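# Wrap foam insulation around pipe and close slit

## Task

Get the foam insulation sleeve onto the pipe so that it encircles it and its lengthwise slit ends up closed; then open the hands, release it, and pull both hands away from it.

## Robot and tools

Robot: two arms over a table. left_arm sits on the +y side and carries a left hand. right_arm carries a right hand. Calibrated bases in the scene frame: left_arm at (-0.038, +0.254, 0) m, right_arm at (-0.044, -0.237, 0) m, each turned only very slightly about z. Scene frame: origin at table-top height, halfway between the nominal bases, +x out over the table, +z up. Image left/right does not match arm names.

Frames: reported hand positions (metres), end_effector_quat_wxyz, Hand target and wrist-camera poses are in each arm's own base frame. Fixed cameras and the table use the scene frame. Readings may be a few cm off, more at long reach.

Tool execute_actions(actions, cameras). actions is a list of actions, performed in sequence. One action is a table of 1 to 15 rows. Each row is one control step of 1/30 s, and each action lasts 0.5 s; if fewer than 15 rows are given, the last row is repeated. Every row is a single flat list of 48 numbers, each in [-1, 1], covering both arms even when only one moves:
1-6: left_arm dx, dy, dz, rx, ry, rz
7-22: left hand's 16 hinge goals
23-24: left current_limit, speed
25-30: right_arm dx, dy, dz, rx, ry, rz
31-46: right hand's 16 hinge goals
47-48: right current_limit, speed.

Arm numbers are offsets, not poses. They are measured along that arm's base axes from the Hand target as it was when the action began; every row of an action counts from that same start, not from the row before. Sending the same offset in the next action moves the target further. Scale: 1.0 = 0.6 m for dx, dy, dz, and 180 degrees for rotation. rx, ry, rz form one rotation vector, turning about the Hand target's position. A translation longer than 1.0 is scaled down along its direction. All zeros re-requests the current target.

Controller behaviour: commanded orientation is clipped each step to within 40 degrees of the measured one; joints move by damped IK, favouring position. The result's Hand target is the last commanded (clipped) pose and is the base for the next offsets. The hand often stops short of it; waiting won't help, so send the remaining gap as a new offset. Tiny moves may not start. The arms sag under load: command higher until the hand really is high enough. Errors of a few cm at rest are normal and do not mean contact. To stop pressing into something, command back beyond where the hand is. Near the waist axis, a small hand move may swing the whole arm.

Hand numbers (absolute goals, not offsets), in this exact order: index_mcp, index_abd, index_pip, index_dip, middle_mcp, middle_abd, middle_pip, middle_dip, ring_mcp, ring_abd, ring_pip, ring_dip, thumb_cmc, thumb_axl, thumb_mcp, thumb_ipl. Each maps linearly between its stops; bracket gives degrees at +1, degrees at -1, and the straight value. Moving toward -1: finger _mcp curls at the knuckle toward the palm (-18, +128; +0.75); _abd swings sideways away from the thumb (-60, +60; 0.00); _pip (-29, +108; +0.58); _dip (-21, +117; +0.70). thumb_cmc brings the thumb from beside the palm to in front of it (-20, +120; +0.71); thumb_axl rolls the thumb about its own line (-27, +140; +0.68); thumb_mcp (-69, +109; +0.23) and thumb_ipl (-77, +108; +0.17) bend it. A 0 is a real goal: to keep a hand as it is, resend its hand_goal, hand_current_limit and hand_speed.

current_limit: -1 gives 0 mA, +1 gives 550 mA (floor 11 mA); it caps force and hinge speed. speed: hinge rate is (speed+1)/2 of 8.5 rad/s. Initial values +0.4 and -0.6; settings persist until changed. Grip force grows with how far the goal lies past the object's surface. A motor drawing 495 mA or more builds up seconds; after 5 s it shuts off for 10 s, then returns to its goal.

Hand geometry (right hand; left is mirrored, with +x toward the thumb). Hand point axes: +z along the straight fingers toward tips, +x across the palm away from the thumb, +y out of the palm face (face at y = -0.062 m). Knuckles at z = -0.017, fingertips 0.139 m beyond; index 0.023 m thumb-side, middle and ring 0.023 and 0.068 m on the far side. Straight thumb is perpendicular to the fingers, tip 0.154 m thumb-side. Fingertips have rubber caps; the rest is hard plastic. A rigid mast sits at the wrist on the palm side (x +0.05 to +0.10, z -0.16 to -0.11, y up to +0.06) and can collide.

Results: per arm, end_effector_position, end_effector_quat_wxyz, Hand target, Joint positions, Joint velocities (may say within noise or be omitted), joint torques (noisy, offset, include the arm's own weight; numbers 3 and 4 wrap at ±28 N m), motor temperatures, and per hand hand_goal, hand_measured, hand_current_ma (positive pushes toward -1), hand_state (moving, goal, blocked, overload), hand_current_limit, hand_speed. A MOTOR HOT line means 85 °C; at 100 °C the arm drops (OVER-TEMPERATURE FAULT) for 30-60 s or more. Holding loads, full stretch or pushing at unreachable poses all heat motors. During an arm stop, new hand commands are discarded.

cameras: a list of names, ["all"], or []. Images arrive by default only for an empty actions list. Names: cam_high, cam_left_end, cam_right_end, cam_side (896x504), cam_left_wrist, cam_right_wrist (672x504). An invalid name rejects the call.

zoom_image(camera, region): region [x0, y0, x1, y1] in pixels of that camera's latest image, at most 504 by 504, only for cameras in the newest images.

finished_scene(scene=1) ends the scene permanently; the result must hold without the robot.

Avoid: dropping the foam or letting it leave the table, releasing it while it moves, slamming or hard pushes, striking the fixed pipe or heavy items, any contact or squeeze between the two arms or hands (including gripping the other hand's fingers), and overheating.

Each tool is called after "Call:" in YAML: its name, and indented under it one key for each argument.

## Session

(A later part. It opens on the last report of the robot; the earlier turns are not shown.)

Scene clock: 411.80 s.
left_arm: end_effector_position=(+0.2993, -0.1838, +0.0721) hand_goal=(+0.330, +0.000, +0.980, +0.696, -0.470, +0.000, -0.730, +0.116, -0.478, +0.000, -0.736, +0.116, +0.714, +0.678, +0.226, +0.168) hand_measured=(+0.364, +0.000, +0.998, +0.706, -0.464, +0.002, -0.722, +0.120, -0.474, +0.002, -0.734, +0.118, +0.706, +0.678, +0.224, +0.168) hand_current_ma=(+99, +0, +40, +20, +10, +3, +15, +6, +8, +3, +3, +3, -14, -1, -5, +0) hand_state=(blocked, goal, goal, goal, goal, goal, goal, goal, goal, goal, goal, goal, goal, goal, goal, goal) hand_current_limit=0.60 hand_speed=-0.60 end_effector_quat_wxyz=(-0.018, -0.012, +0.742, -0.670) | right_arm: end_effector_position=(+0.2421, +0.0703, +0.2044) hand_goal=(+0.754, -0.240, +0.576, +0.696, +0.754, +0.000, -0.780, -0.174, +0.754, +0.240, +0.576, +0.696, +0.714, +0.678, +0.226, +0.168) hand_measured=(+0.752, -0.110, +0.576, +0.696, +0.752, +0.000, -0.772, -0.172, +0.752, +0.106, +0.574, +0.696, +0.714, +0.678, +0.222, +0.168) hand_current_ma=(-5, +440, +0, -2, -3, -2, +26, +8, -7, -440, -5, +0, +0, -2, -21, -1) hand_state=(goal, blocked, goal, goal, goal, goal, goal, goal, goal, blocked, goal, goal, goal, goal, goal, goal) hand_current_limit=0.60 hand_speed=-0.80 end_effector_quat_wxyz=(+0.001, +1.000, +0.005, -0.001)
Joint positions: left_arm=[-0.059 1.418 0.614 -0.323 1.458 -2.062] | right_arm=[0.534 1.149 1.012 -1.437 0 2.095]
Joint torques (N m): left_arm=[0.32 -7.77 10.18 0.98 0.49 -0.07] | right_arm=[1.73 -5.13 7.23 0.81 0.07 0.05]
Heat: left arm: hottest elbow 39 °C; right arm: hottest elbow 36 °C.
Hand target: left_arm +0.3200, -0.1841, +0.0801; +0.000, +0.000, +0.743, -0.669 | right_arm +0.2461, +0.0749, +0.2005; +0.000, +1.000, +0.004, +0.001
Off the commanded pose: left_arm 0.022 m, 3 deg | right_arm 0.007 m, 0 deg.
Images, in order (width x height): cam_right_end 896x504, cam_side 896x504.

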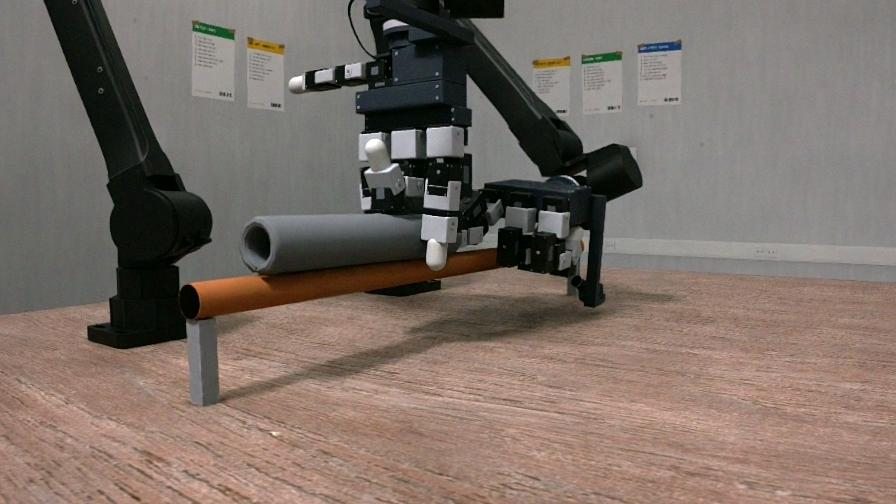

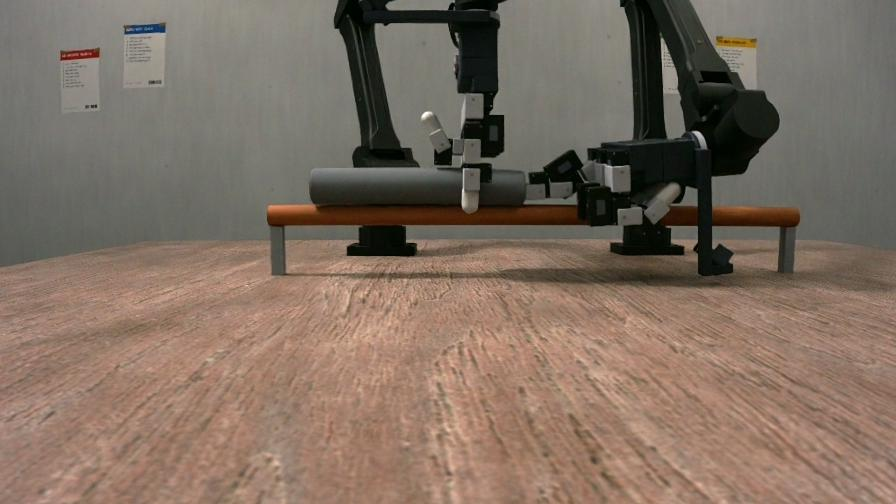

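Call:
execute_actions:
  actions:
    - [[0,0,0.008,0,0,0,0.42,0,0.92,0.696,-0.47,0,-0.73,0.116,-0.478,0,-0.736,0.116,0.714,0.678,0.226,0.168,0.6,-0.7,0,0,0.02,0,0,0,0.754,-0.24,0.576,0.696,0.754,0,-0.78,-0.174,0.754,0.24,0.576,0.696,0.714,0.678,0.226,0.168,0.6,-0.8],[0,0,0.016,0,0,0,0.5,0,0.84,0.696,-0.47,0,-0.73,0.116,-0.478,0,-0.736,0.116,0.714,0.678,0.226,0.168,0.6,-0.7,0,0,0.045,0,0,0,0.754,-0.24,0.576,0.696,0.754,0,-0.78,-0.174,0.754,0.24,0.576,0.696,0.714,0.678,0.226,0.168,0.6,-0.8],[0,0,0.024,0,0,0,0.589,0,0.752,0.696,-0.47,0,-0.73,0.116,-0.478,0,-0.736,0.116,0.714,0.678,0.226,0.168,0.6,-0.7,0,0,0.073,0,0,0,0.754,-0.24,0.576,0.696,0.754,0,-0.78,-0.174,0.754,0.24,0.576,0.696,0.714,0.678,0.226,0.168,0.6,-0.8]]
  cameras: ["cam_side","cam_right_end","cam_left_wrist"]

Call:
zoom_image:
  camera: "cam_side"
  region: [300, 130, 600, 230]

Scene clock: 412.93 s.
left_arm: end_effector_position=(+0.3005, -0.1839, +0.0789) hand_goal=(+0.590, +0.000, +0.752, +0.696, -0.470, +0.000, -0.730, +0.116, -0.478, +0.000, -0.736, +0.116, +0.714, +0.678, +0.226, +0.168) hand_measured=(+0.586, +0.004, +0.760, +0.702, -0.464, +0.002, -0.722, +0.120, -0.474, +0.002, -0.734, +0.118, +0.706, +0.678, +0.224, +0.168) hand_current_ma=(-6, +7, +15, +12, +10, +3, +14, +6, +8, +3, +3, +3, -14, -1, -5, +0) hand_state=(goal, goal, goal, goal, goal, goal, goal, goal, goal, goal, goal, goal, goal, goal, goal, goal) hand_current_limit=0.60 hand_speed=-0.70 end_effector_quat_wxyz=(-0.017, -0.012, +0.742, -0.670) | right_arm: end_effector_position=(+0.2379, +0.0674, +0.2280) hand_goal=(+0.754, -0.240, +0.576, +0.696, +0.754, +0.000, -0.780, -0.174, +0.754, +0.240, +0.576, +0.696, +0.714, +0.678, +0.226, +0.168) hand_measured=(+0.752, -0.120, +0.576, +0.696, +0.754, +0.000, -0.772, -0.172, +0.748, +0.106, +0.574, +0.696, +0.714, +0.678, +0.222, +0.168) hand_current_ma=(-7, +440, -3, -2, -3, -2, +25, +8, -23, -440, -8, +0, +0, -2, -21, -1) hand_state=(goal, blocked, goal, goal, goal, goal, goal, goal, goal, blocked, goal, goal, goal, goal, goal, goal) hand_current_limit=0.60 hand_speed=-0.80 end_effector_quat_wxyz=(+0.009, +1.000, +0.005, -0.014)
Joint positions: left_arm=[-0.059 1.401 0.62 -0.331 1.457 -2.074] | right_arm=[0.534 1.149 1.069 -1.524 0.002 2.095]
Joint torques (N m): left_arm=[0.26 -9.35 10.73 0.28 0.52 -0.09] | right_arm=[1.67 -5.77 11.08 -0.2 -0.01 0.04]
Heat: left arm: hottest elbow 39 °C; right arm: hottest elbow 36 °C.
Hand target: left_arm +0.3201, -0.1841, +0.0946; +0.000, +0.000, +0.743, -0.669 | right_arm +0.2460, +0.0749, +0.2442; +0.000, +1.000, +0.004, +0.001
Off the commanded pose: left_arm 0.025 m, 2 deg | right_arm 0.020 m, 2 deg.
Images, in order (width x height): cam_right_end 896x504, cam_side 896x504, cam_left_wrist 672x504.

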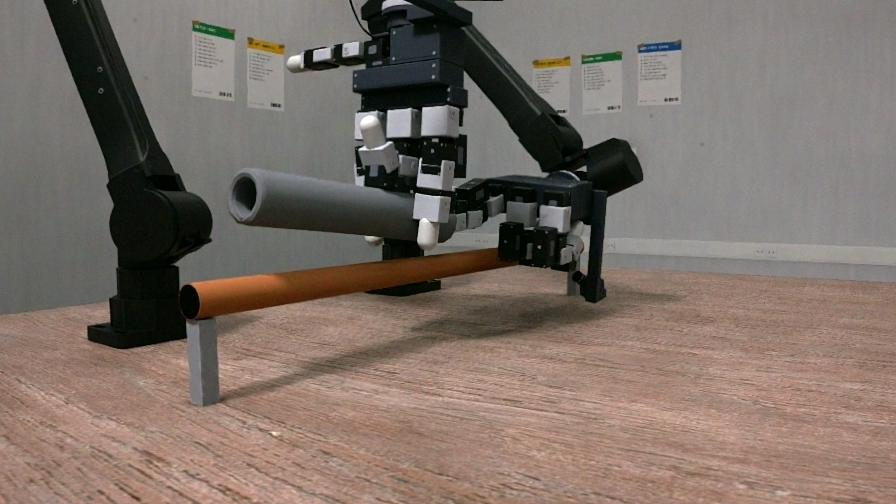

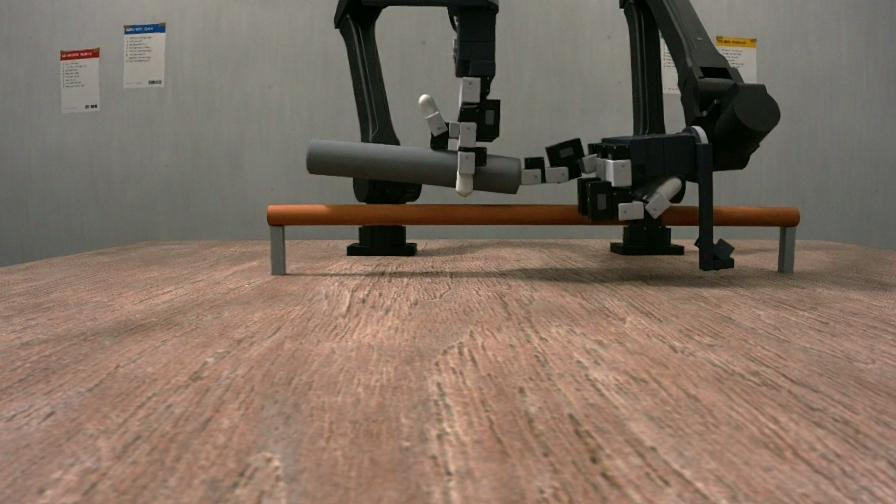

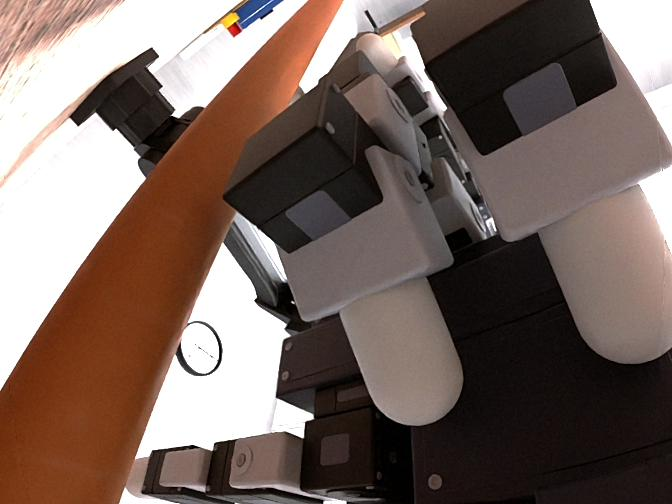

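Scaled by 1.680 from the camera's 896x504 image, which has a finer 1280x720 frame.

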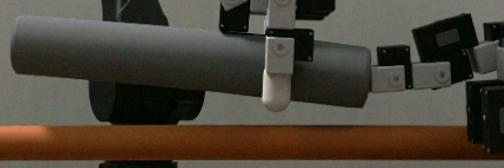

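Call:
execute_actions:
  actions:
    - [[0,0,0.012,0,0,0,0.589,0,0.752,0.696,-0.47,0,-0.73,0.116,-0.478,0,-0.736,0.116,0.714,0.678,0.226,0.168,0.6,-0.7,0,0,0,0,0,0,0.754,-0.24,0.576,0.696,0.754,0,-0.78,-0.174,0.754,0.24,0.576,0.696,0.714,0.678,0.226,0.168,0.6,-0.8],[0,0,0.024,0,0,0,0.589,0,0.752,0.696,-0.47,0,-0.73,0.116,-0.478,0,-0.736,0.116,0.714,0.678,0.226,0.168,0.6,-0.7,0,0,0,0,0,0,0.754,-0.24,0.576,0.696,0.754,0,-0.78,-0.174,0.754,0.24,0.576,0.696,0.714,0.678,0.226,0.168,0.6,-0.8]]
    - [[0,0,0,0,0,0,0.589,0,0.752,0.5,-0.47,0,-0.73,0.116,-0.478,0,-0.736,0.116,0.714,0.678,0.226,0.168,0.6,-0.7,0,0,0,0,0,0,0.754,-0.24,0.576,0.696,0.754,0,-0.78,-0.174,0.754,0.24,0.576,0.696,0.714,0.678,0.226,0.168,0.6,-0.8],[0,0,0,0,0,0,0.589,0,0.752,0.3,-0.47,0,-0.73,0.116,-0.478,0,-0.736,0.116,0.714,0.678,0.226,0.168,0.6,-0.7,0,0,0,0,0,0,0.754,-0.24,0.576,0.696,0.754,0,-0.78,-0.174,0.754,0.24,0.576,0.696,0.714,0.678,0.226,0.168,0.6,-0.8]]
  cameras: ["cam_side","cam_right_end","cam_left_wrist"]

Call:
zoom_image:
  camera: "cam_side"
  region: [440, 130, 600, 230]

Call:
zoom_image:
  camera: "cam_left_wrist"
  region: [290, 20, 430, 160]

Scene clock: 414.60 s.
left_arm: end_effector_position=(+0.3004, -0.1836, +0.0917) hand_goal=(+0.590, +0.000, +0.752, +0.300, -0.470, +0.000, -0.730, +0.116, -0.478, +0.000, -0.736, +0.116, +0.714, +0.678, +0.226, +0.168) hand_measured=(+0.596, +0.004, +0.760, +0.318, -0.464, +0.002, -0.722, +0.120, -0.474, +0.002, -0.734, +0.118, +0.706, +0.678, +0.224, +0.168) hand_current_ma=(+11, +5, +15, +42, +10, +3, +14, +6, +8, +3, +3, +3, -14, -1, -5, +0) hand_state=(goal, goal, goal, goal, goal, goal, goal, goal, goal, goal, goal, goal, goal, goal, goal, goal) hand_current_limit=0.60 hand_speed=-0.70 end_effector_quat_wxyz=(-0.018, -0.014, +0.743, -0.669) | right_arm: end_effector_position=(+0.2371, +0.0666, +0.2286) hand_goal=(+0.754, -0.240, +0.576, +0.696, +0.754, +0.000, -0.780, -0.174, +0.754, +0.240, +0.576, +0.696, +0.714, +0.678, +0.226, +0.168) hand_measured=(+0.746, -0.120, +0.572, +0.696, +0.754, +0.000, -0.774, -0.172, +0.746, +0.106, +0.572, +0.696, +0.714, +0.678, +0.222, +0.168) hand_current_ma=(-27, +440, -11, -2, -3, -2, +21, +8, -33, -440, -14, -1, +0, -2, -21, -1) hand_state=(goal, blocked, goal, goal, goal, goal, goal, goal, goal, blocked, goal, goal, goal, goal, goal, goal) hand_current_limit=0.60 hand_speed=-0.80 end_effector_quat_wxyz=(+0.011, +1.000, +0.005, -0.015)
Joint positions: left_arm=[-0.059 1.368 0.636 -0.382 1.454 -2.075] | right_arm=[0.534 1.149 1.069 -1.528 0.004 2.095]
Joint torques (N m): left_arm=[0.21 -9.05 11.29 0.18 0.62 -0.12] | right_arm=[1.55 -6.07 11.03 -0.02 -0.05 0.04]
Heat: left arm: hottest elbow 39 °C; right arm: hottest elbow 36 °C.
Hand target: left_arm +0.3201, -0.1841, +0.1089; +0.000, +0.000, +0.743, -0.669 | right_arm +0.2460, +0.0749, +0.2443; +0.000, +1.000, +0.004, +0.001
Off the commanded pose: left_arm 0.026 m, 3 deg | right_arm 0.020 m, 2 deg.
Images, in order (width x height): cam_right_end 896x504, cam_side 896x504, cam_left_wrist 672x504.

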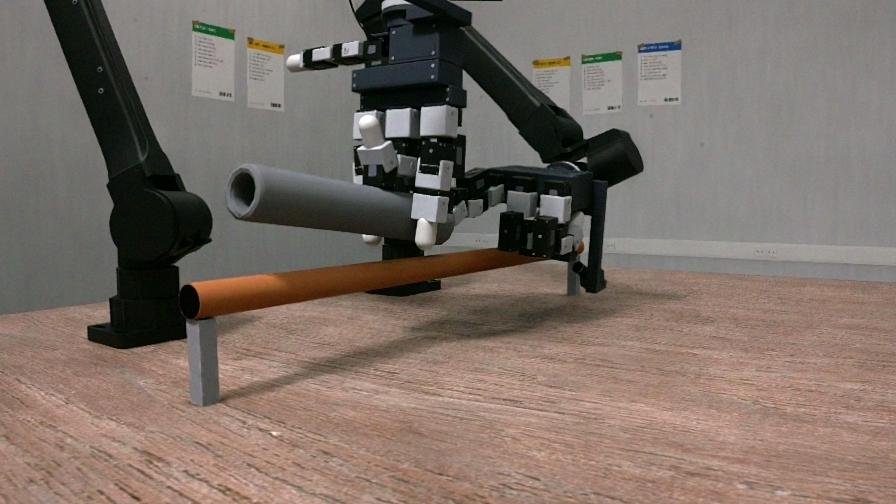

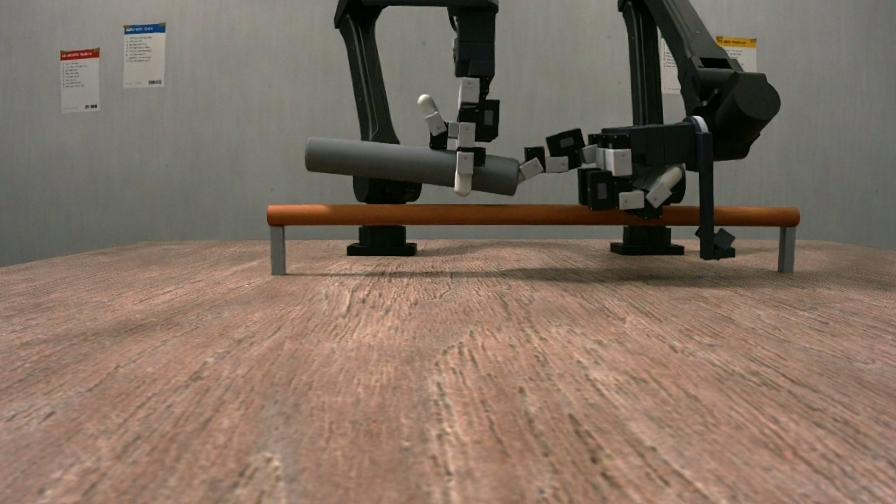

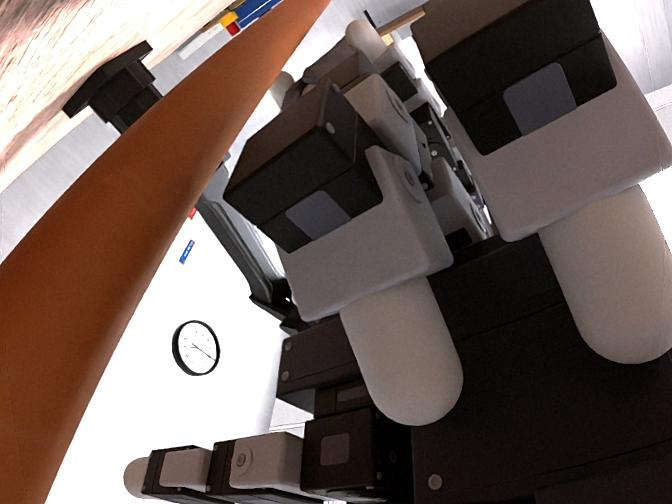

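Scaled by 3.150 from the camera's 896x504 image, which has a finer 1280x720 frame.

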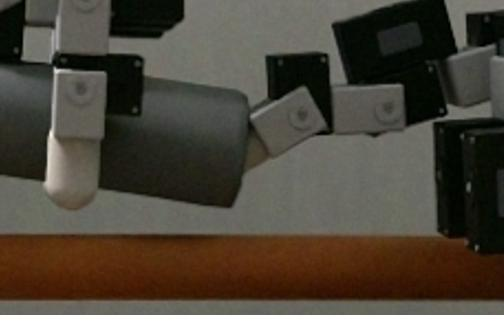

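Scaled by 3.600 from the camera's 672x504 image, which has a finer 960x720 frame.

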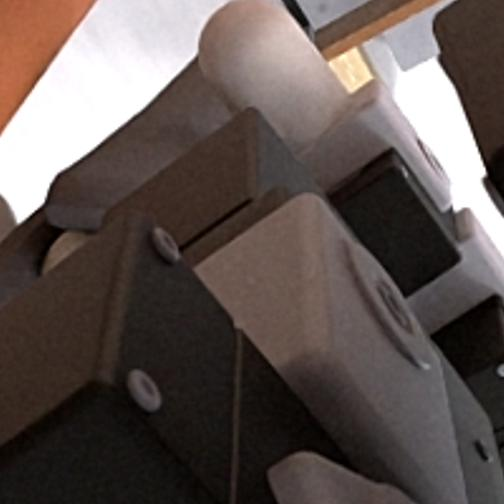

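Call:
execute_actions:
  actions:
    - [[0,0,0,0,0,0,0.589,0,0.752,0.3,0.2,0,-0.3,0.4,-0.478,0,-0.736,0.116,0.714,0.678,0.226,0.168,0.6,-0.4,0,0,0,0,0,0,0.754,-0.24,0.576,0.696,0.754,0,-0.78,-0.174,0.754,0.24,0.576,0.696,0.714,0.678,0.226,0.168,0.6,-0.8]]
    - [[0,0,0,0,0,0,0.589,0,0.752,0.3,0.95,0,0.5,0.696,-0.478,0,-0.736,0.116,0.714,0.678,0.226,0.168,0.6,-0.4,0,0,0,0,0,0,0.754,-0.24,0.576,0.696,0.754,0,-0.78,-0.174,0.754,0.24,0.576,0.696,0.714,0.678,0.226,0.168,0.6,-0.8]]
  cameras: ["cam_side","cam_left_wrist"]

Call:
zoom_image:
  camera: "cam_side"
  region: [440, 130, 600, 230]

Call:
zoom_image:
  camera: "cam_left_wrist"
  region: [270, 40, 390, 160]

Scene clock: 416.10 s.
left_arm: end_effector_position=(+0.3003, -0.1837, +0.0918) hand_goal=(+0.590, +0.000, +0.752, +0.300, +0.950, +0.000, +0.500, +0.696, -0.478, +0.000, -0.736, +0.116, +0.714, +0.678, +0.226, +0.168) hand_measured=(+0.596, +0.004, +0.760, +0.316, +0.930, +0.002, +0.492, +0.692, -0.474, +0.002, -0.734, +0.118, +0.706, +0.678, +0.224, +0.168) hand_current_ma=(+11, +5, +15, +39, -51, +3, -14, -6, +8, +3, +3, +3, -14, -1, -5, +0) hand_state=(goal, goal, goal, goal, goal, goal, goal, goal, goal, goal, goal, goal, goal, goal, goal, goal) hand_current_limit=0.60 hand_speed=-0.40 end_effector_quat_wxyz=(-0.018, -0.014, +0.743, -0.669) | right_arm: end_effector_position=(+0.2371, +0.0666, +0.2286) hand_goal=(+0.754, -0.240, +0.576, +0.696, +0.754, +0.000, -0.780, -0.174, +0.754, +0.240, +0.576, +0.696, +0.714, +0.678, +0.226, +0.168) hand_measured=(+0.746, -0.120, +0.572, +0.696, +0.754, +0.000, -0.774, -0.172, +0.746, +0.106, +0.572, +0.696, +0.714, +0.678, +0.222, +0.168) hand_current_ma=(-27, +440, -11, -2, -3, -2, +21, +8, -33, -440, -14, -1, +0, -2, -21, -1) hand_state=(goal, blocked, goal, goal, goal, goal, goal, goal, goal, blocked, goal, goal, goal, goal, goal, goal) hand_current_limit=0.60 hand_speed=-0.80 end_effector_quat_wxyz=(+0.011, +1.000, +0.005, -0.015)
Joint positions: left_arm=[-0.059 1.368 0.636 -0.382 1.454 -2.075] | right_arm=[0.534 1.149 1.069 -1.528 0.004 2.095]
Joint torques (N m): left_arm=[0.09 -8.94 11.3 0.14 0.69 -0.08] | right_arm=[1.55 -6.18 11.03 -0.09 -0.06 0.03]
Heat: left arm: hottest elbow 39 °C; right arm: hottest elbow 36 °C.
Hand target: left_arm +0.3200, -0.1841, +0.1089; +0.000, +0.000, +0.743, -0.669 | right_arm +0.2460, +0.0749, +0.2443; +0.000, +1.000, +0.004, +0.001
Off the commanded pose: left_arm 0.026 m, 3 deg | right_arm 0.020 m, 2 deg.
Images, in order (width x height): cam_side 896x504, cam_left_wrist 672x504.

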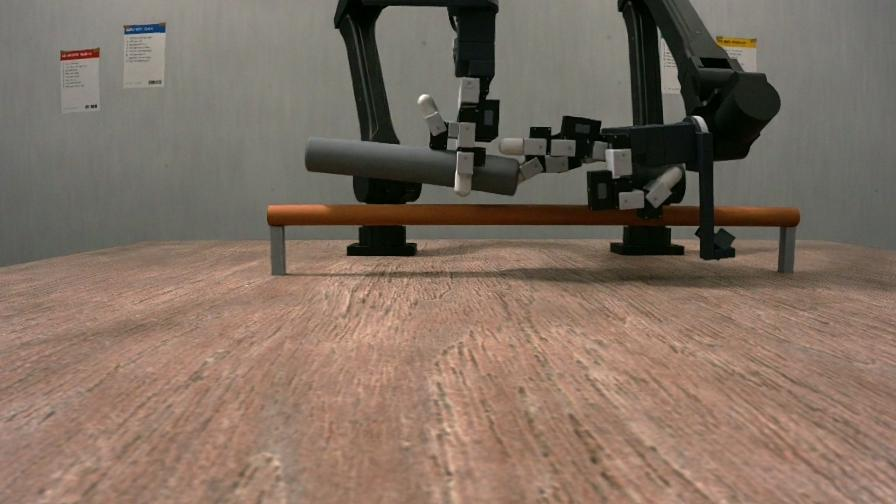

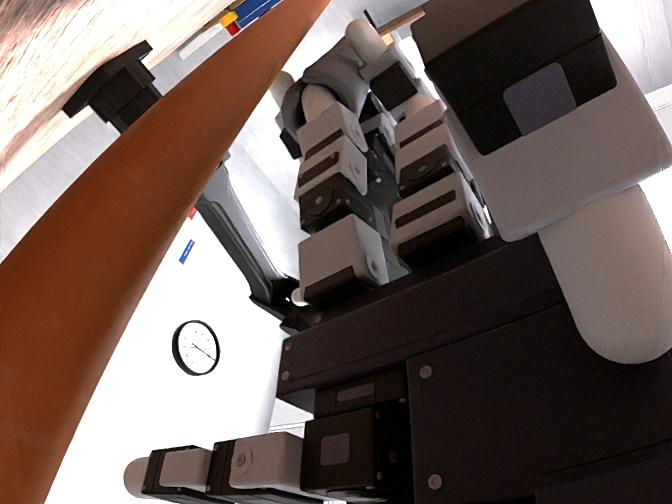

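Scaled by 3.150 from the camera's 896x504 image, which has a finer 1280x720 frame.

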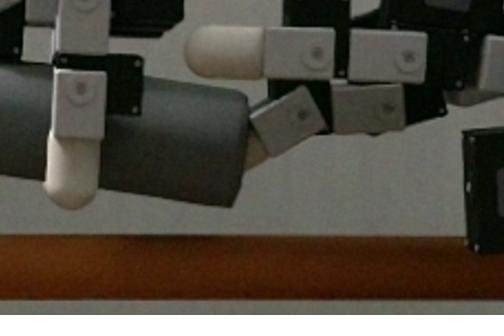

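Scaled by 4.200 from the camera's 672x504 image, which has a finer 960x720 frame.

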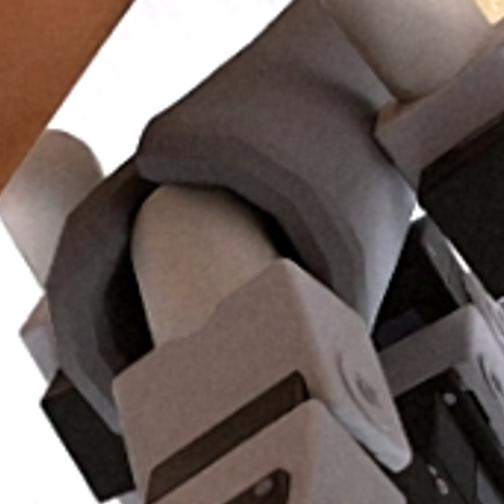

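Call:
execute_actions:
  actions:
    - [[-0.02,0,0,0,0,0,0.589,0,0.752,0.3,0.95,0,0.5,0.696,-0.478,0,-0.736,0.116,0.714,0.678,0.226,0.168,0.6,-0.7,0,0,0,0,0,0,0.754,-0.24,0.576,0.696,0.754,0,-0.78,-0.174,0.754,0.24,0.576,0.696,0.714,0.678,0.226,0.168,0.6,-0.8],[-0.0385,0,0,0,0,0,0.589,0,0.752,0.3,0.95,0,0.5,0.696,-0.478,0,-0.736,0.116,0.714,0.678,0.226,0.168,0.6,-0.7,0,0,0,0,0,0,0.754,-0.24,0.576,0.696,0.754,0,-0.78,-0.174,0.754,0.24,0.576,0.696,0.714,0.678,0.226,0.168,0.6,-0.8]]
    - [[0,0,0,0,0,0,0.589,0,0.752,0.1,0.95,0,0.5,0.696,-0.478,0,-0.736,0.116,0.714,0.678,0.226,0.168,0.6,-0.7,0,0,0,0,0,0,0.754,-0.24,0.576,0.696,0.754,0,-0.78,-0.174,0.754,0.24,0.576,0.696,0.714,0.678,0.226,0.168,0.6,-0.8]]
  cameras: ["cam_side","cam_left_wrist"]

Call:
zoom_image:
  camera: "cam_side"
  region: [440, 130, 600, 230]

Call:
zoom_image:
  camera: "cam_left_wrist"
  region: [270, 40, 390, 160]

Scene clock: 417.80 s.
left_arm: end_effector_position=(+0.3024, -0.1834, +0.1086) hand_goal=(+0.590, +0.000, +0.752, +0.100, +0.950, +0.000, +0.500, +0.696, -0.478, +0.000, -0.736, +0.116, +0.714, +0.678, +0.226, +0.168) hand_measured=(+0.586, +0.004, +0.752, +0.108, +0.930, +0.000, +0.492, +0.692, -0.474, +0.002, -0.734, +0.118, +0.706, +0.678, +0.224, +0.168) hand_current_ma=(-5, +4, +1, +16, -51, +0, -15, -6, +8, +3, +3, +3, -14, -1, -5, +0) hand_state=(goal, goal, goal, goal, goal, goal, goal, goal, goal, goal, goal, goal, goal, goal, goal, goal) hand_current_limit=0.60 hand_speed=-0.70 end_effector_quat_wxyz=(+0.005, +0.005, +0.743, -0.669) | right_arm: end_effector_position=(+0.2372, +0.0668, +0.2291) hand_goal=(+0.754, -0.240, +0.576, +0.696, +0.754, +0.000, -0.780, -0.174, +0.754, +0.240, +0.576, +0.696, +0.714, +0.678, +0.226, +0.168) hand_measured=(+0.748, -0.120, +0.572, +0.696, +0.754, +0.000, -0.774, -0.172, +0.746, +0.106, +0.574, +0.696, +0.714, +0.678, +0.222, +0.168) hand_current_ma=(-23, +440, -11, -2, -3, -2, +21, +8, -28, -440, -7, -1, +0, -2, -21, -1) hand_state=(goal, blocked, goal, goal, goal, goal, goal, goal, goal, blocked, goal, goal, goal, goal, goal, goal) hand_current_limit=0.60 hand_speed=-0.80 end_effector_quat_wxyz=(+0.011, +1.000, +0.004, -0.015)
Joint positions: left_arm=[-0.059 1.308 0.636 -0.382 1.45 -2.076] | right_arm=[0.534 1.149 1.07 -1.529 0.004 2.096]
Joint torques (N m): left_arm=[-0.21 -8.47 7.06 0.13 0.77 -0.1] | right_arm=[1.67 -5.95 10.99 0.03 -0.05 0.02]
Heat: left arm: hottest elbow 39 °C; right arm: hottest elbow 36 °C.
Hand target: left_arm +0.2969, -0.1841, +0.1090; +0.000, +0.000, +0.743, -0.669 | right_arm +0.2460, +0.0749, +0.2443; +0.000, +1.000, +0.004, +0.001
Off the commanded pose: left_arm 0.006 m, 1 deg | right_arm 0.019 m, 2 deg.
joint sent to its limit (left arm) — joint 6 (wrist roll), lower limit. The joint targets still meet the commanded pose.
Images, in order (width x height): cam_side 896x504, cam_left_wrist 672x504.

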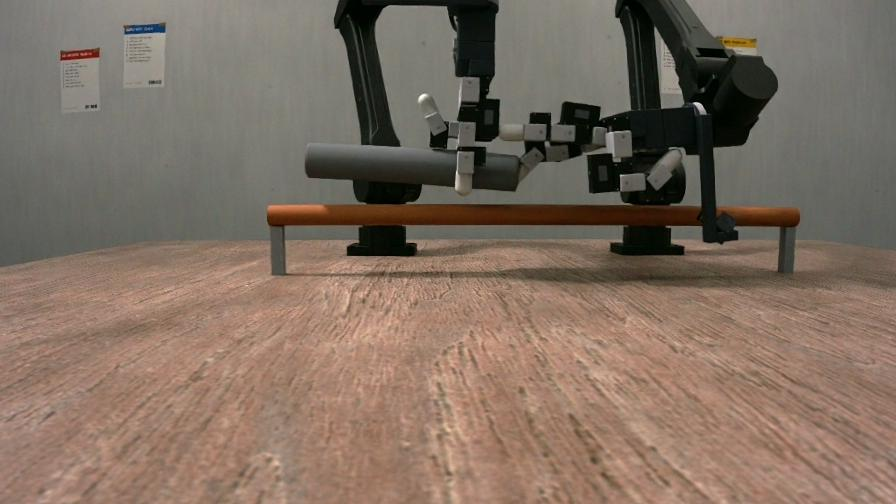

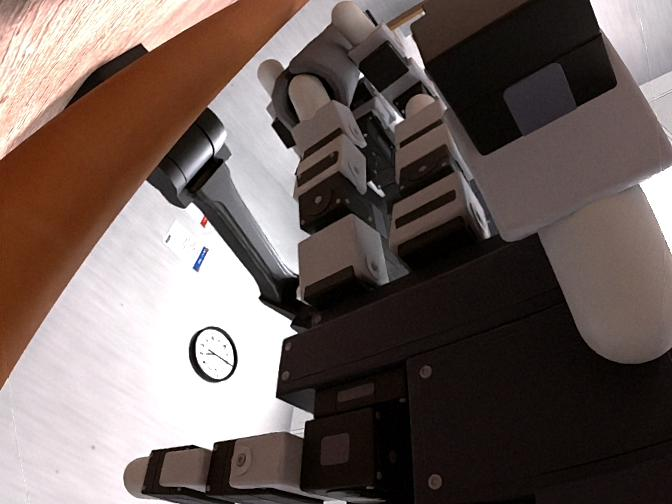

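Scaled by 3.150 from the camera's 896x504 image, which has a finer 1280x720 frame.

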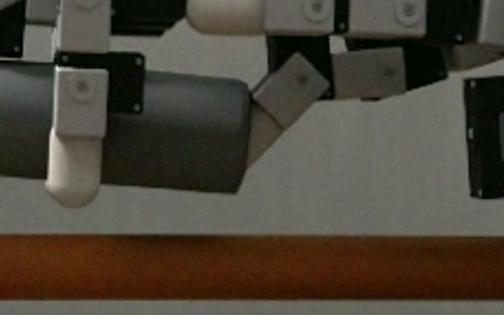

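Scaled by 4.200 from the camera's 672x504 image, which has a finer 960x720 frame.

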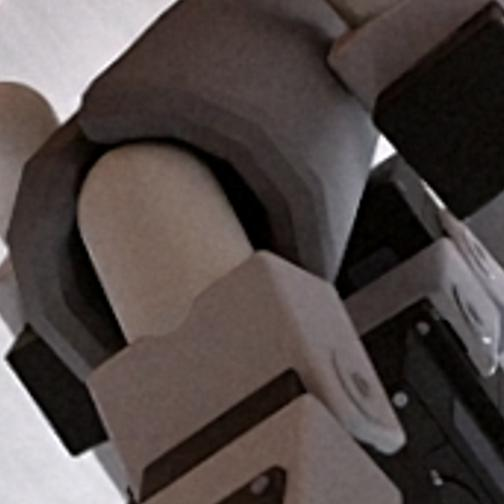

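Call:
execute_actions:
  actions:
    - [[0,-0.009,0,0,0,0,0.589,0,0.752,0.1,0.95,0,0.5,0.696,-0.478,0,-0.736,0.116,0.714,0.678,0.226,0.168,0.6,-0.7,0,0,0,0,0,0,0.754,-0.24,0.576,0.696,0.754,0,-0.78,-0.174,0.754,0.24,0.576,0.696,0.714,0.678,0.226,0.168,0.6,-0.8],[0,-0.018,-0.006,0,0,0,0.589,0,0.752,0.1,0.95,0,0.5,0.696,-0.478,0,-0.736,0.116,0.714,0.678,0.226,0.168,0.6,-0.7,0,0,0,0,0,0,0.754,-0.24,0.576,0.696,0.754,0,-0.78,-0.174,0.754,0.24,0.576,0.696,0.714,0.678,0.226,0.168,0.6,-0.8],[0,-0.018,-0.014,0,0,0,0.589,0,0.752,0.1,0.95,0,0.5,0.696,-0.478,0,-0.736,0.116,0.714,0.678,0.226,0.168,0.6,-0.7,0,0,0,0,0,0,0.754,-0.24,0.576,0.696,0.754,0,-0.78,-0.174,0.754,0.24,0.576,0.696,0.714,0.678,0.226,0.168,0.6,-0.8],[0,-0.018,-0.022,0,0,0,0.589,0,0.752,0.1,0.95,0,0.5,0.696,-0.478,0,-0.736,0.116,0.714,0.678,0.226,0.168,0.6,-0.7,0,0,0,0,0,0,0.754,-0.24,0.576,0.696,0.754,0,-0.78,-0.174,0.754,0.24,0.576,0.696,0.714,0.678,0.226,0.168,0.6,-0.8]]
  cameras: ["cam_side","cam_left_wrist"]

Call:
zoom_image:
  camera: "cam_side"
  region: [440, 130, 600, 230]

Call:
zoom_image:
  camera: "cam_left_wrist"
  region: [270, 40, 390, 160]

Scene clock: 418.97 s.
left_arm: end_effector_position=(+0.3026, -0.1882, +0.1023) hand_goal=(+0.590, +0.000, +0.752, +0.100, +0.950, +0.000, +0.500, +0.696, -0.478, +0.000, -0.736, +0.116, +0.714, +0.678, +0.226, +0.168) hand_measured=(+0.590, +0.004, +0.756, +0.108, +0.952, -0.004, +0.502, +0.698, -0.474, +0.002, -0.734, +0.118, +0.706, +0.678, +0.224, +0.168) hand_current_ma=(+1, +4, +5, +14, +1, -5, +3, +1, +8, +3, +3, +3, -14, -1, -5, +0) hand_state=(goal, goal, goal, goal, goal, goal, goal, goal, goal, goal, goal, goal, goal, goal, goal, goal) hand_current_limit=0.60 hand_speed=-0.70 end_effector_quat_wxyz=(+0.000, +0.010, +0.744, -0.668) | right_arm: end_effector_position=(+0.2357, +0.0647, +0.2302) hand_goal=(+0.754, -0.240, +0.576, +0.696, +0.754, +0.000, -0.780, -0.174, +0.754, +0.240, +0.576, +0.696, +0.714, +0.678, +0.226, +0.168) hand_measured=(+0.744, -0.120, +0.570, +0.696, +0.754, +0.000, -0.778, -0.172, +0.732, +0.106, +0.576, +0.696, +0.714, +0.678, +0.222, +0.168) hand_current_ma=(-40, +440, -18, -2, -3, -2, +7, +8, -88, -440, +2, -1, +0, -2, -21, -1) hand_state=(goal, blocked, goal, goal, goal, goal, goal, goal, blocked, blocked, goal, goal, goal, goal, goal, goal) hand_current_limit=0.60 hand_speed=-0.80 end_effector_quat_wxyz=(+0.017, +1.000, +0.001, -0.016)
Joint positions: left_arm=[-0.075 1.329 0.636 -0.362 1.446 -2.077] | right_arm=[0.534 1.149 1.07 -1.537 0.012 2.103]
Joint torques (N m): left_arm=[-1.44 -6.95 6.76 0.92 0.57 -0.11] | right_arm=[1.67 -5.95 10.93 0.2 -0.34 -0.04]
Heat: left arm: hottest elbow 39 °C; right arm: hottest elbow 36 °C.
Hand target: left_arm +0.2969, -0.1949, +0.0957; +0.000, +0.000, +0.743, -0.669 | right_arm +0.2460, +0.0748, +0.2443; +0.000, +1.000, +0.004, +0.001
Off the commanded pose: left_arm 0.011 m, 1 deg | right_arm 0.020 m, 3 deg.
joint sent to its limit (left arm) — joint 6 (wrist roll), lower limit. The joint targets still meet the commanded pose.
Images, in order (width x height): cam_side 896x504, cam_left_wrist 672x504.

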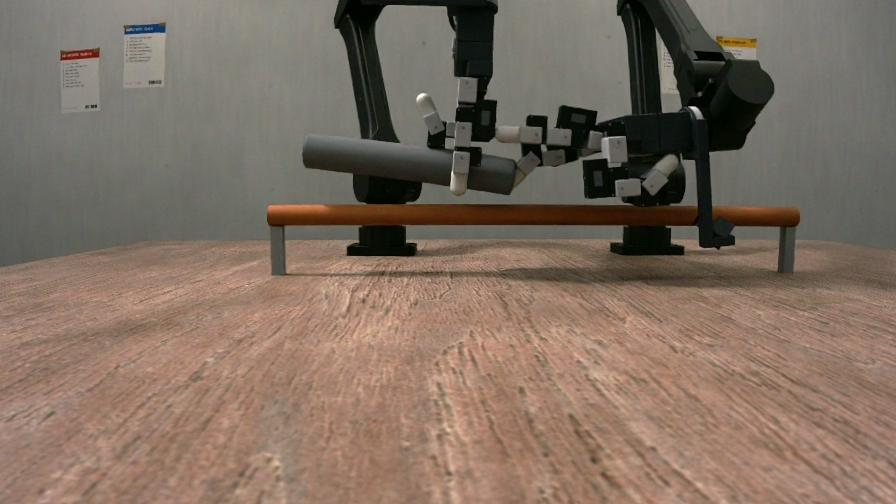

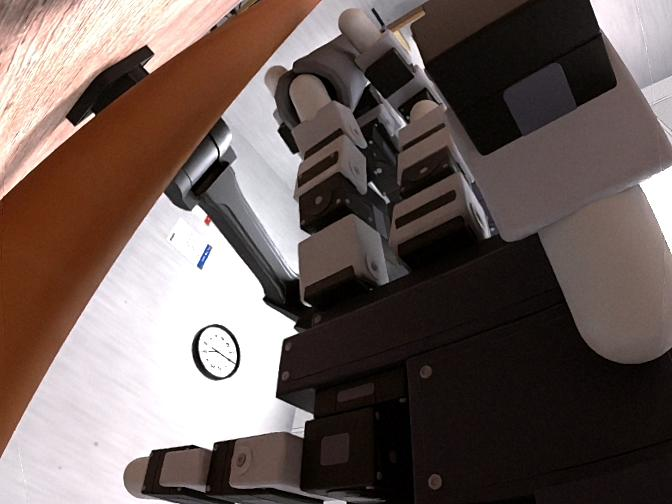

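Scaled by 3.150 from the camera's 896x504 image, which has a finer 1280x720 frame.

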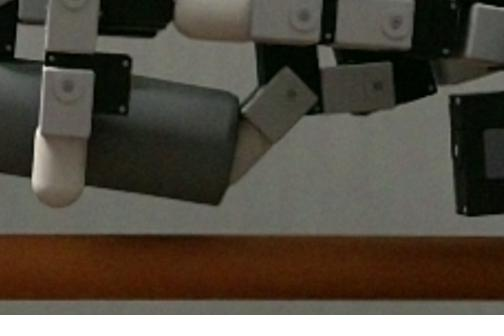

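Scaled by 4.200 from the camera's 672x504 image, which has a finer 960x720 frame.

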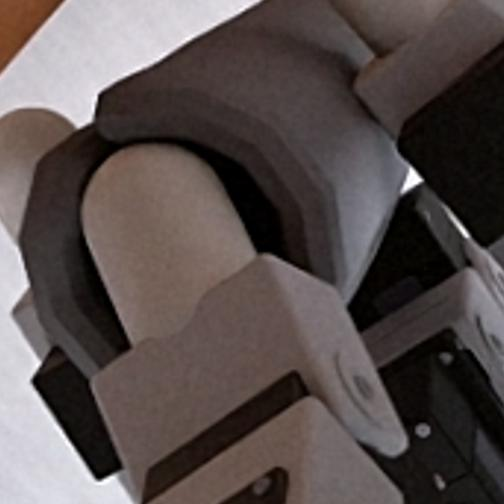

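Call:
execute_actions:
  actions:
    - [[0,0,0,0,0,0,0.589,0,0.752,0.4,0.95,0,0.5,0.696,-0.478,0,-0.736,0.116,0.714,0.678,0.226,0.168,0.6,-0.6,0,0,0,0,0,0,0.754,-0.24,0.576,0.696,0.754,0,-0.78,-0.174,0.754,0.24,0.576,0.696,0.714,0.678,0.226,0.168,0.6,-0.8],[0,0,-0.008,0,0,0,0.589,0,0.752,0.696,0.95,0,0.5,0.696,-0.478,0,-0.736,0.116,0.714,0.678,0.226,0.168,0.6,-0.6,0,0,-0.02,0,0,0,0.754,-0.24,0.576,0.696,0.754,0,-0.78,-0.174,0.754,0.24,0.576,0.696,0.714,0.678,0.226,0.168,0.6,-0.8]]
    - [[0,0,-0.01,0,0,0,0.589,0,0.752,0.696,0.95,0,0.5,0.696,-0.478,0,-0.736,0.116,0.714,0.678,0.226,0.168,0.6,-0.6,0,0,-0.02,0,0,0,0.754,-0.24,0.576,0.696,0.754,0,-0.78,-0.174,0.754,0.24,0.576,0.696,0.714,0.678,0.226,0.168,0.6,-0.8],[0,0,-0.02,0,0,0,0.589,0,0.752,0.696,0.95,0,0.5,0.696,-0.478,0,-0.736,0.116,0.714,0.678,0.226,0.168,0.6,-0.6,0,0,-0.035,0,0,0,0.754,-0.24,0.576,0.696,0.754,0,-0.78,-0.174,0.754,0.24,0.576,0.696,0.714,0.678,0.226,0.168,0.6,-0.8]]
  cameras: ["cam_side","cam_left_wrist","cam_right_end"]

Call:
zoom_image:
  camera: "cam_side"
  region: [300, 130, 600, 230]

Call:
zoom_image:
  camera: "cam_left_wrist"
  region: [270, 40, 390, 160]

Scene clock: 422.80 s.
left_arm: end_effector_position=(+0.3029, -0.1879, +0.0832) hand_goal=(+0.590, +0.000, +0.752, +0.696, +0.950, +0.000, +0.500, +0.696, -0.478, +0.000, -0.736, +0.116, +0.714, +0.678, +0.226, +0.168) hand_measured=(+0.576, +0.002, +0.750, +0.692, +0.964, -0.016, +0.512, +0.704, -0.474, +0.002, -0.734, +0.118, +0.706, +0.678, +0.224, +0.168) hand_current_ma=(-31, +3, -2, -6, +34, -32, +28, +16, +8, +3, +3, +3, -14, -1, -5, +0) hand_state=(goal, goal, goal, goal, goal, goal, goal, goal, goal, goal, goal, goal, goal, goal, goal, goal) hand_current_limit=0.60 hand_speed=-0.60 end_effector_quat_wxyz=(+0.000, +0.008, +0.746, -0.666) | right_arm: end_effector_position=(+0.2374, +0.0657, +0.2134) hand_goal=(+0.754, -0.240, +0.576, +0.696, +0.754, +0.000, -0.780, -0.174, +0.754, +0.240, +0.576, +0.696, +0.714, +0.678, +0.226, +0.168) hand_measured=(+0.742, -0.122, +0.570, +0.696, +0.754, +0.000, -0.778, -0.172, +0.724, +0.106, +0.580, +0.696, +0.714, +0.678, +0.222, +0.168) hand_current_ma=(-46, +440, -19, -2, -3, -2, +6, +8, -128, -440, +15, +2, +0, -2, -21, -1) hand_state=(goal, blocked, goal, goal, goal, goal, goal, goal, blocked, blocked, goal, goal, goal, goal, goal, goal) hand_current_limit=0.60 hand_speed=-0.80 end_effector_quat_wxyz=(+0.013, +1.000, +0.001, -0.010)
Joint positions: left_arm=[-0.076 1.374 0.614 -0.298 1.441 -2.077] | right_arm=[0.534 1.149 1.029 -1.481 0.013 2.103]
Joint torques (N m): left_arm=[-1.38 -7.59 6.54 0.8 0.78 -0.1] | right_arm=[1.44 -5.42 7.86 1.25 -0.36 -0.06]
Heat: left arm: hottest elbow 38 °C; right arm: hottest elbow 36 °C.
Hand target: left_arm +0.2969, -0.1949, +0.0789; +0.000, +0.000, +0.743, -0.669 | right_arm +0.2460, +0.0749, +0.2112; +0.000, +1.000, +0.004, +0.001
Off the commanded pose: left_arm 0.010 m, 1 deg | right_arm 0.013 m, 2 deg.
joint sent to its limit (left arm) — joint 6 (wrist roll), lower limit. The joint targets still meet the commanded pose.
Images, in order (width x height): cam_right_end 896x504, cam_side 896x504, cam_left_wrist 672x504.

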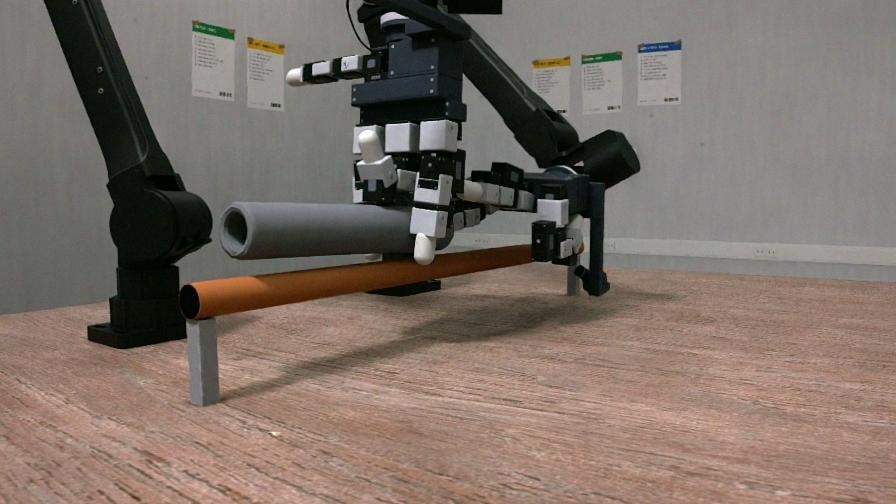

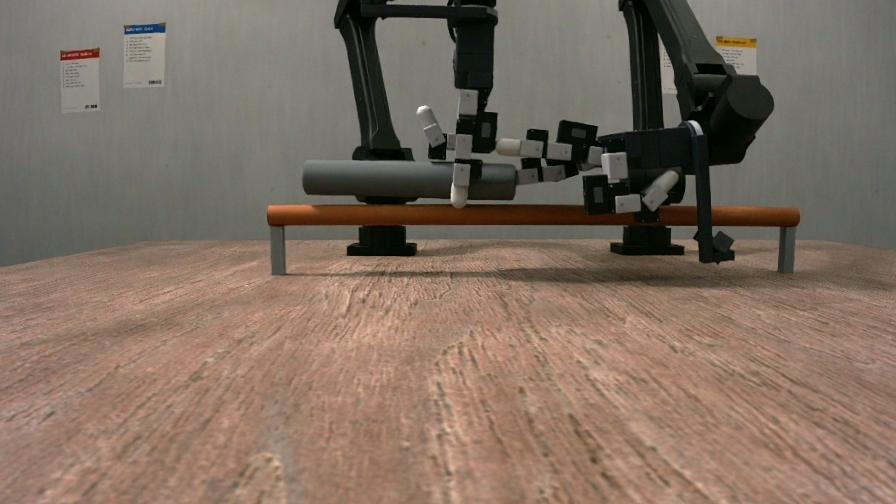

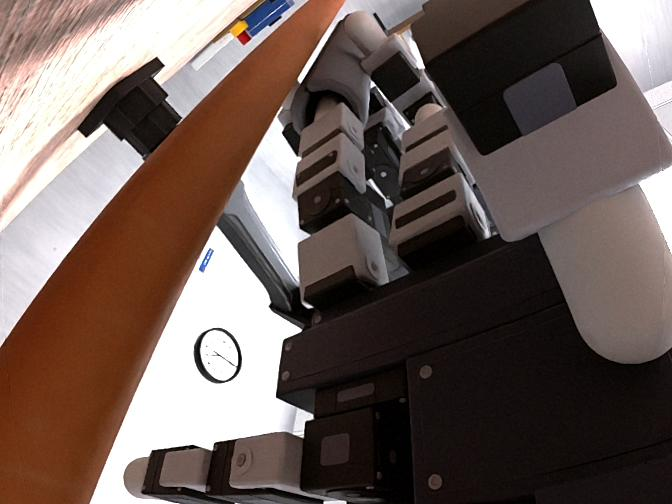

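Scaled by 1.680 from the camera's 896x504 image, which has a finer 1280x720 frame.

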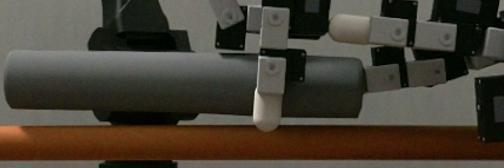

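Scaled by 4.200 from the camera's 672x504 image, which has a finer 960x720 frame.

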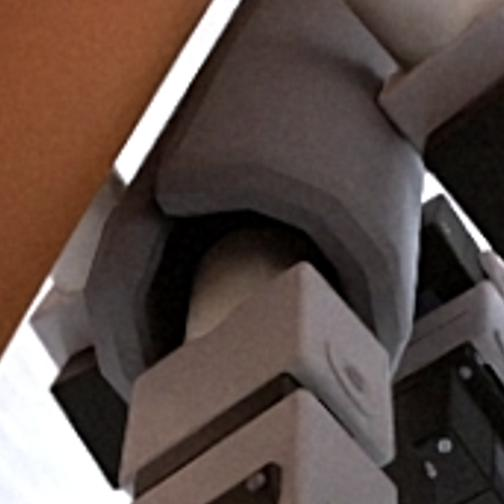

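Call:
execute_actions:
  actions:
    - [[0,0,0,0,0,0,0.479,0,0.869,0.696,0.95,0.3,0.5,0.696,-0.478,0,-0.736,0.116,0.714,0.678,0.226,0.168,0.6,-0.6,0,0,0,0,0,0,0.754,-0.24,0.576,0.696,0.754,0,-0.78,-0.174,0.754,0.24,0.576,0.696,0.714,0.678,0.226,0.168,0.6,-0.8]]
    - [[-0.008,0,0,0,0,0,0.479,0,0.869,0.696,0.95,0.3,0.5,0.696,-0.478,0,-0.736,0.116,0.714,0.678,0.226,0.168,0.6,-0.6,0,0,0,0,0,0,0.754,-0.24,0.576,0.696,0.754,0,-0.78,-0.174,0.754,0.24,0.576,0.696,0.714,0.678,0.226,0.168,0.6,-0.8],[-0.015,0,0,0,0,0,0.479,0,0.869,0.696,0.95,0.3,0.5,0.696,-0.478,0,-0.736,0.116,0.714,0.678,0.226,0.168,0.6,-0.6,0,0,0,0,0,0,0.754,-0.24,0.576,0.696,0.754,0,-0.78,-0.174,0.754,0.24,0.576,0.696,0.714,0.678,0.226,0.168,0.6,-0.8]]
  cameras: ["cam_side","cam_left_wrist","cam_right_end"]

Call:
zoom_image:
  camera: "cam_left_wrist"
  region: [270, 40, 390, 160]

Scene clock: 424.40 s.
left_arm: end_effector_position=(+0.2925, -0.1896, +0.0763) hand_goal=(+0.480, +0.000, +0.870, +0.696, +0.950, +0.300, +0.500, +0.696, -0.478, +0.000, -0.736, +0.116, +0.714, +0.678, +0.226, +0.168) hand_measured=(+0.472, -0.018, +0.870, +0.696, +0.944, +0.296, +0.500, +0.698, -0.474, +0.002, -0.734, +0.118, +0.706, +0.678, +0.224, +0.168) hand_current_ma=(-16, -34, +0, +0, -13, -4, +0, +4, +8, +3, +3, +3, -14, -1, -5, +0) hand_state=(goal, goal, goal, goal, goal, goal, goal, goal, goal, goal, goal, goal, goal, goal, goal, goal) hand_current_limit=0.60 hand_speed=-0.60 end_effector_quat_wxyz=(-0.010, +0.004, +0.748, -0.664) | right_arm: end_effector_position=(+0.2381, +0.0676, +0.2108) hand_goal=(+0.754, -0.240, +0.576, +0.696, +0.754, +0.000, -0.780, -0.174, +0.754, +0.240, +0.576, +0.696, +0.714, +0.678, +0.226, +0.168) hand_measured=(+0.738, -0.122, +0.568, +0.694, +0.754, +0.000, -0.778, -0.172, +0.744, +0.106, +0.574, +0.696, +0.714, +0.678, +0.222, +0.168) hand_current_ma=(-65, +440, -29, -3, -1, -2, +6, +8, -39, -440, -3, +1, +0, -2, -21, -1) hand_state=(goal, blocked, goal, goal, goal, goal, goal, goal, goal, blocked, goal, goal, goal, goal, goal, goal) hand_current_limit=0.60 hand_speed=-0.80 end_effector_quat_wxyz=(+0.008, +1.000, +0.001, -0.009)
Joint positions: left_arm=[-0.085 1.374 0.592 -0.293 1.436 -2.081] | right_arm=[0.534 1.149 1.025 -1.47 0.005 2.103]
Joint torques (N m): left_arm=[-0.91 -9 6.42 0.72 0.94 -0.08] | right_arm=[1.55 -5.25 8.24 0.94 -0.08 -0.03]
Heat: left arm: hottest elbow 38 °C; right arm: hottest elbow 36 °C.
Hand target: left_arm +0.2878, -0.1949, +0.0789; +0.000, +0.000, +0.743, -0.669 | right_arm +0.2461, +0.0749, +0.2113; +0.000, +1.000, +0.004, +0.002
Off the commanded pose: left_arm 0.008 m, 1 deg | right_arm 0.011 m, 2 deg.
joint sent to its limit (left arm) — joint 6 (wrist roll), lower limit. The joint targets still meet the commanded pose.
Images, in order (width x height): cam_right_end 896x504, cam_side 896x504, cam_left_wrist 672x504.

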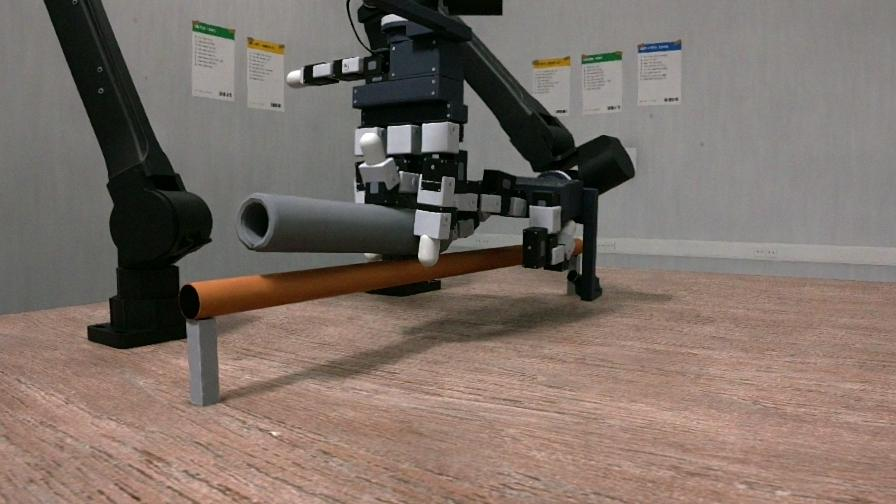

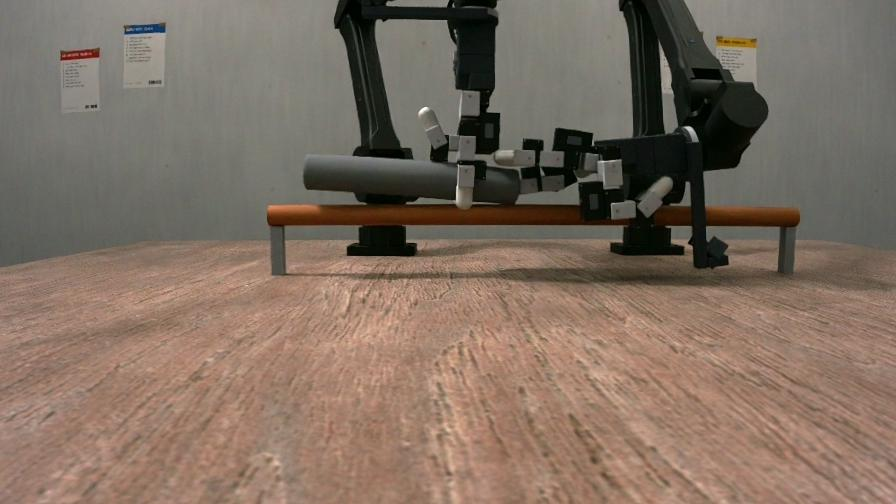

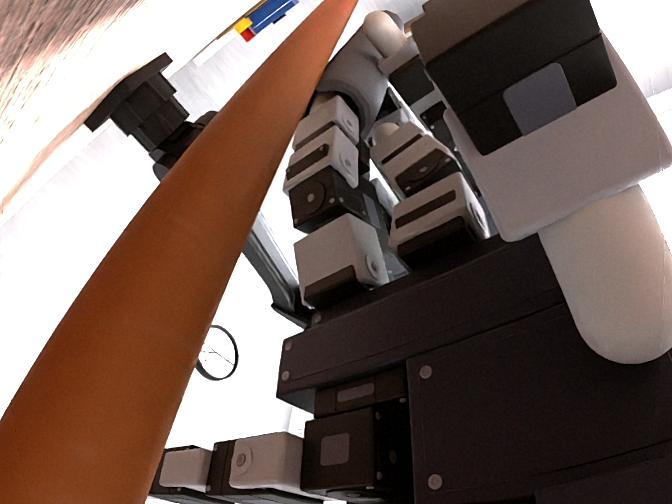

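Scaled by 4.200 from the camera's 672x504 image, which has a finer 960x720 frame.

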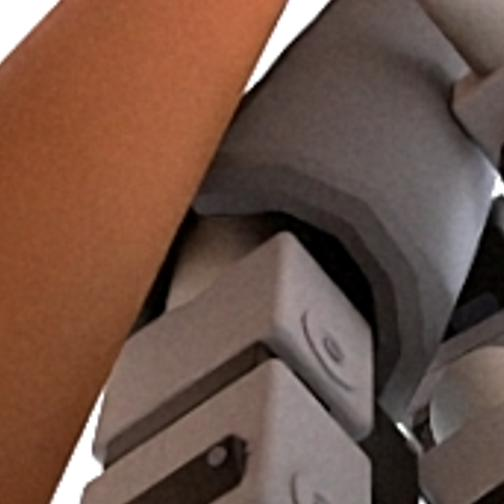

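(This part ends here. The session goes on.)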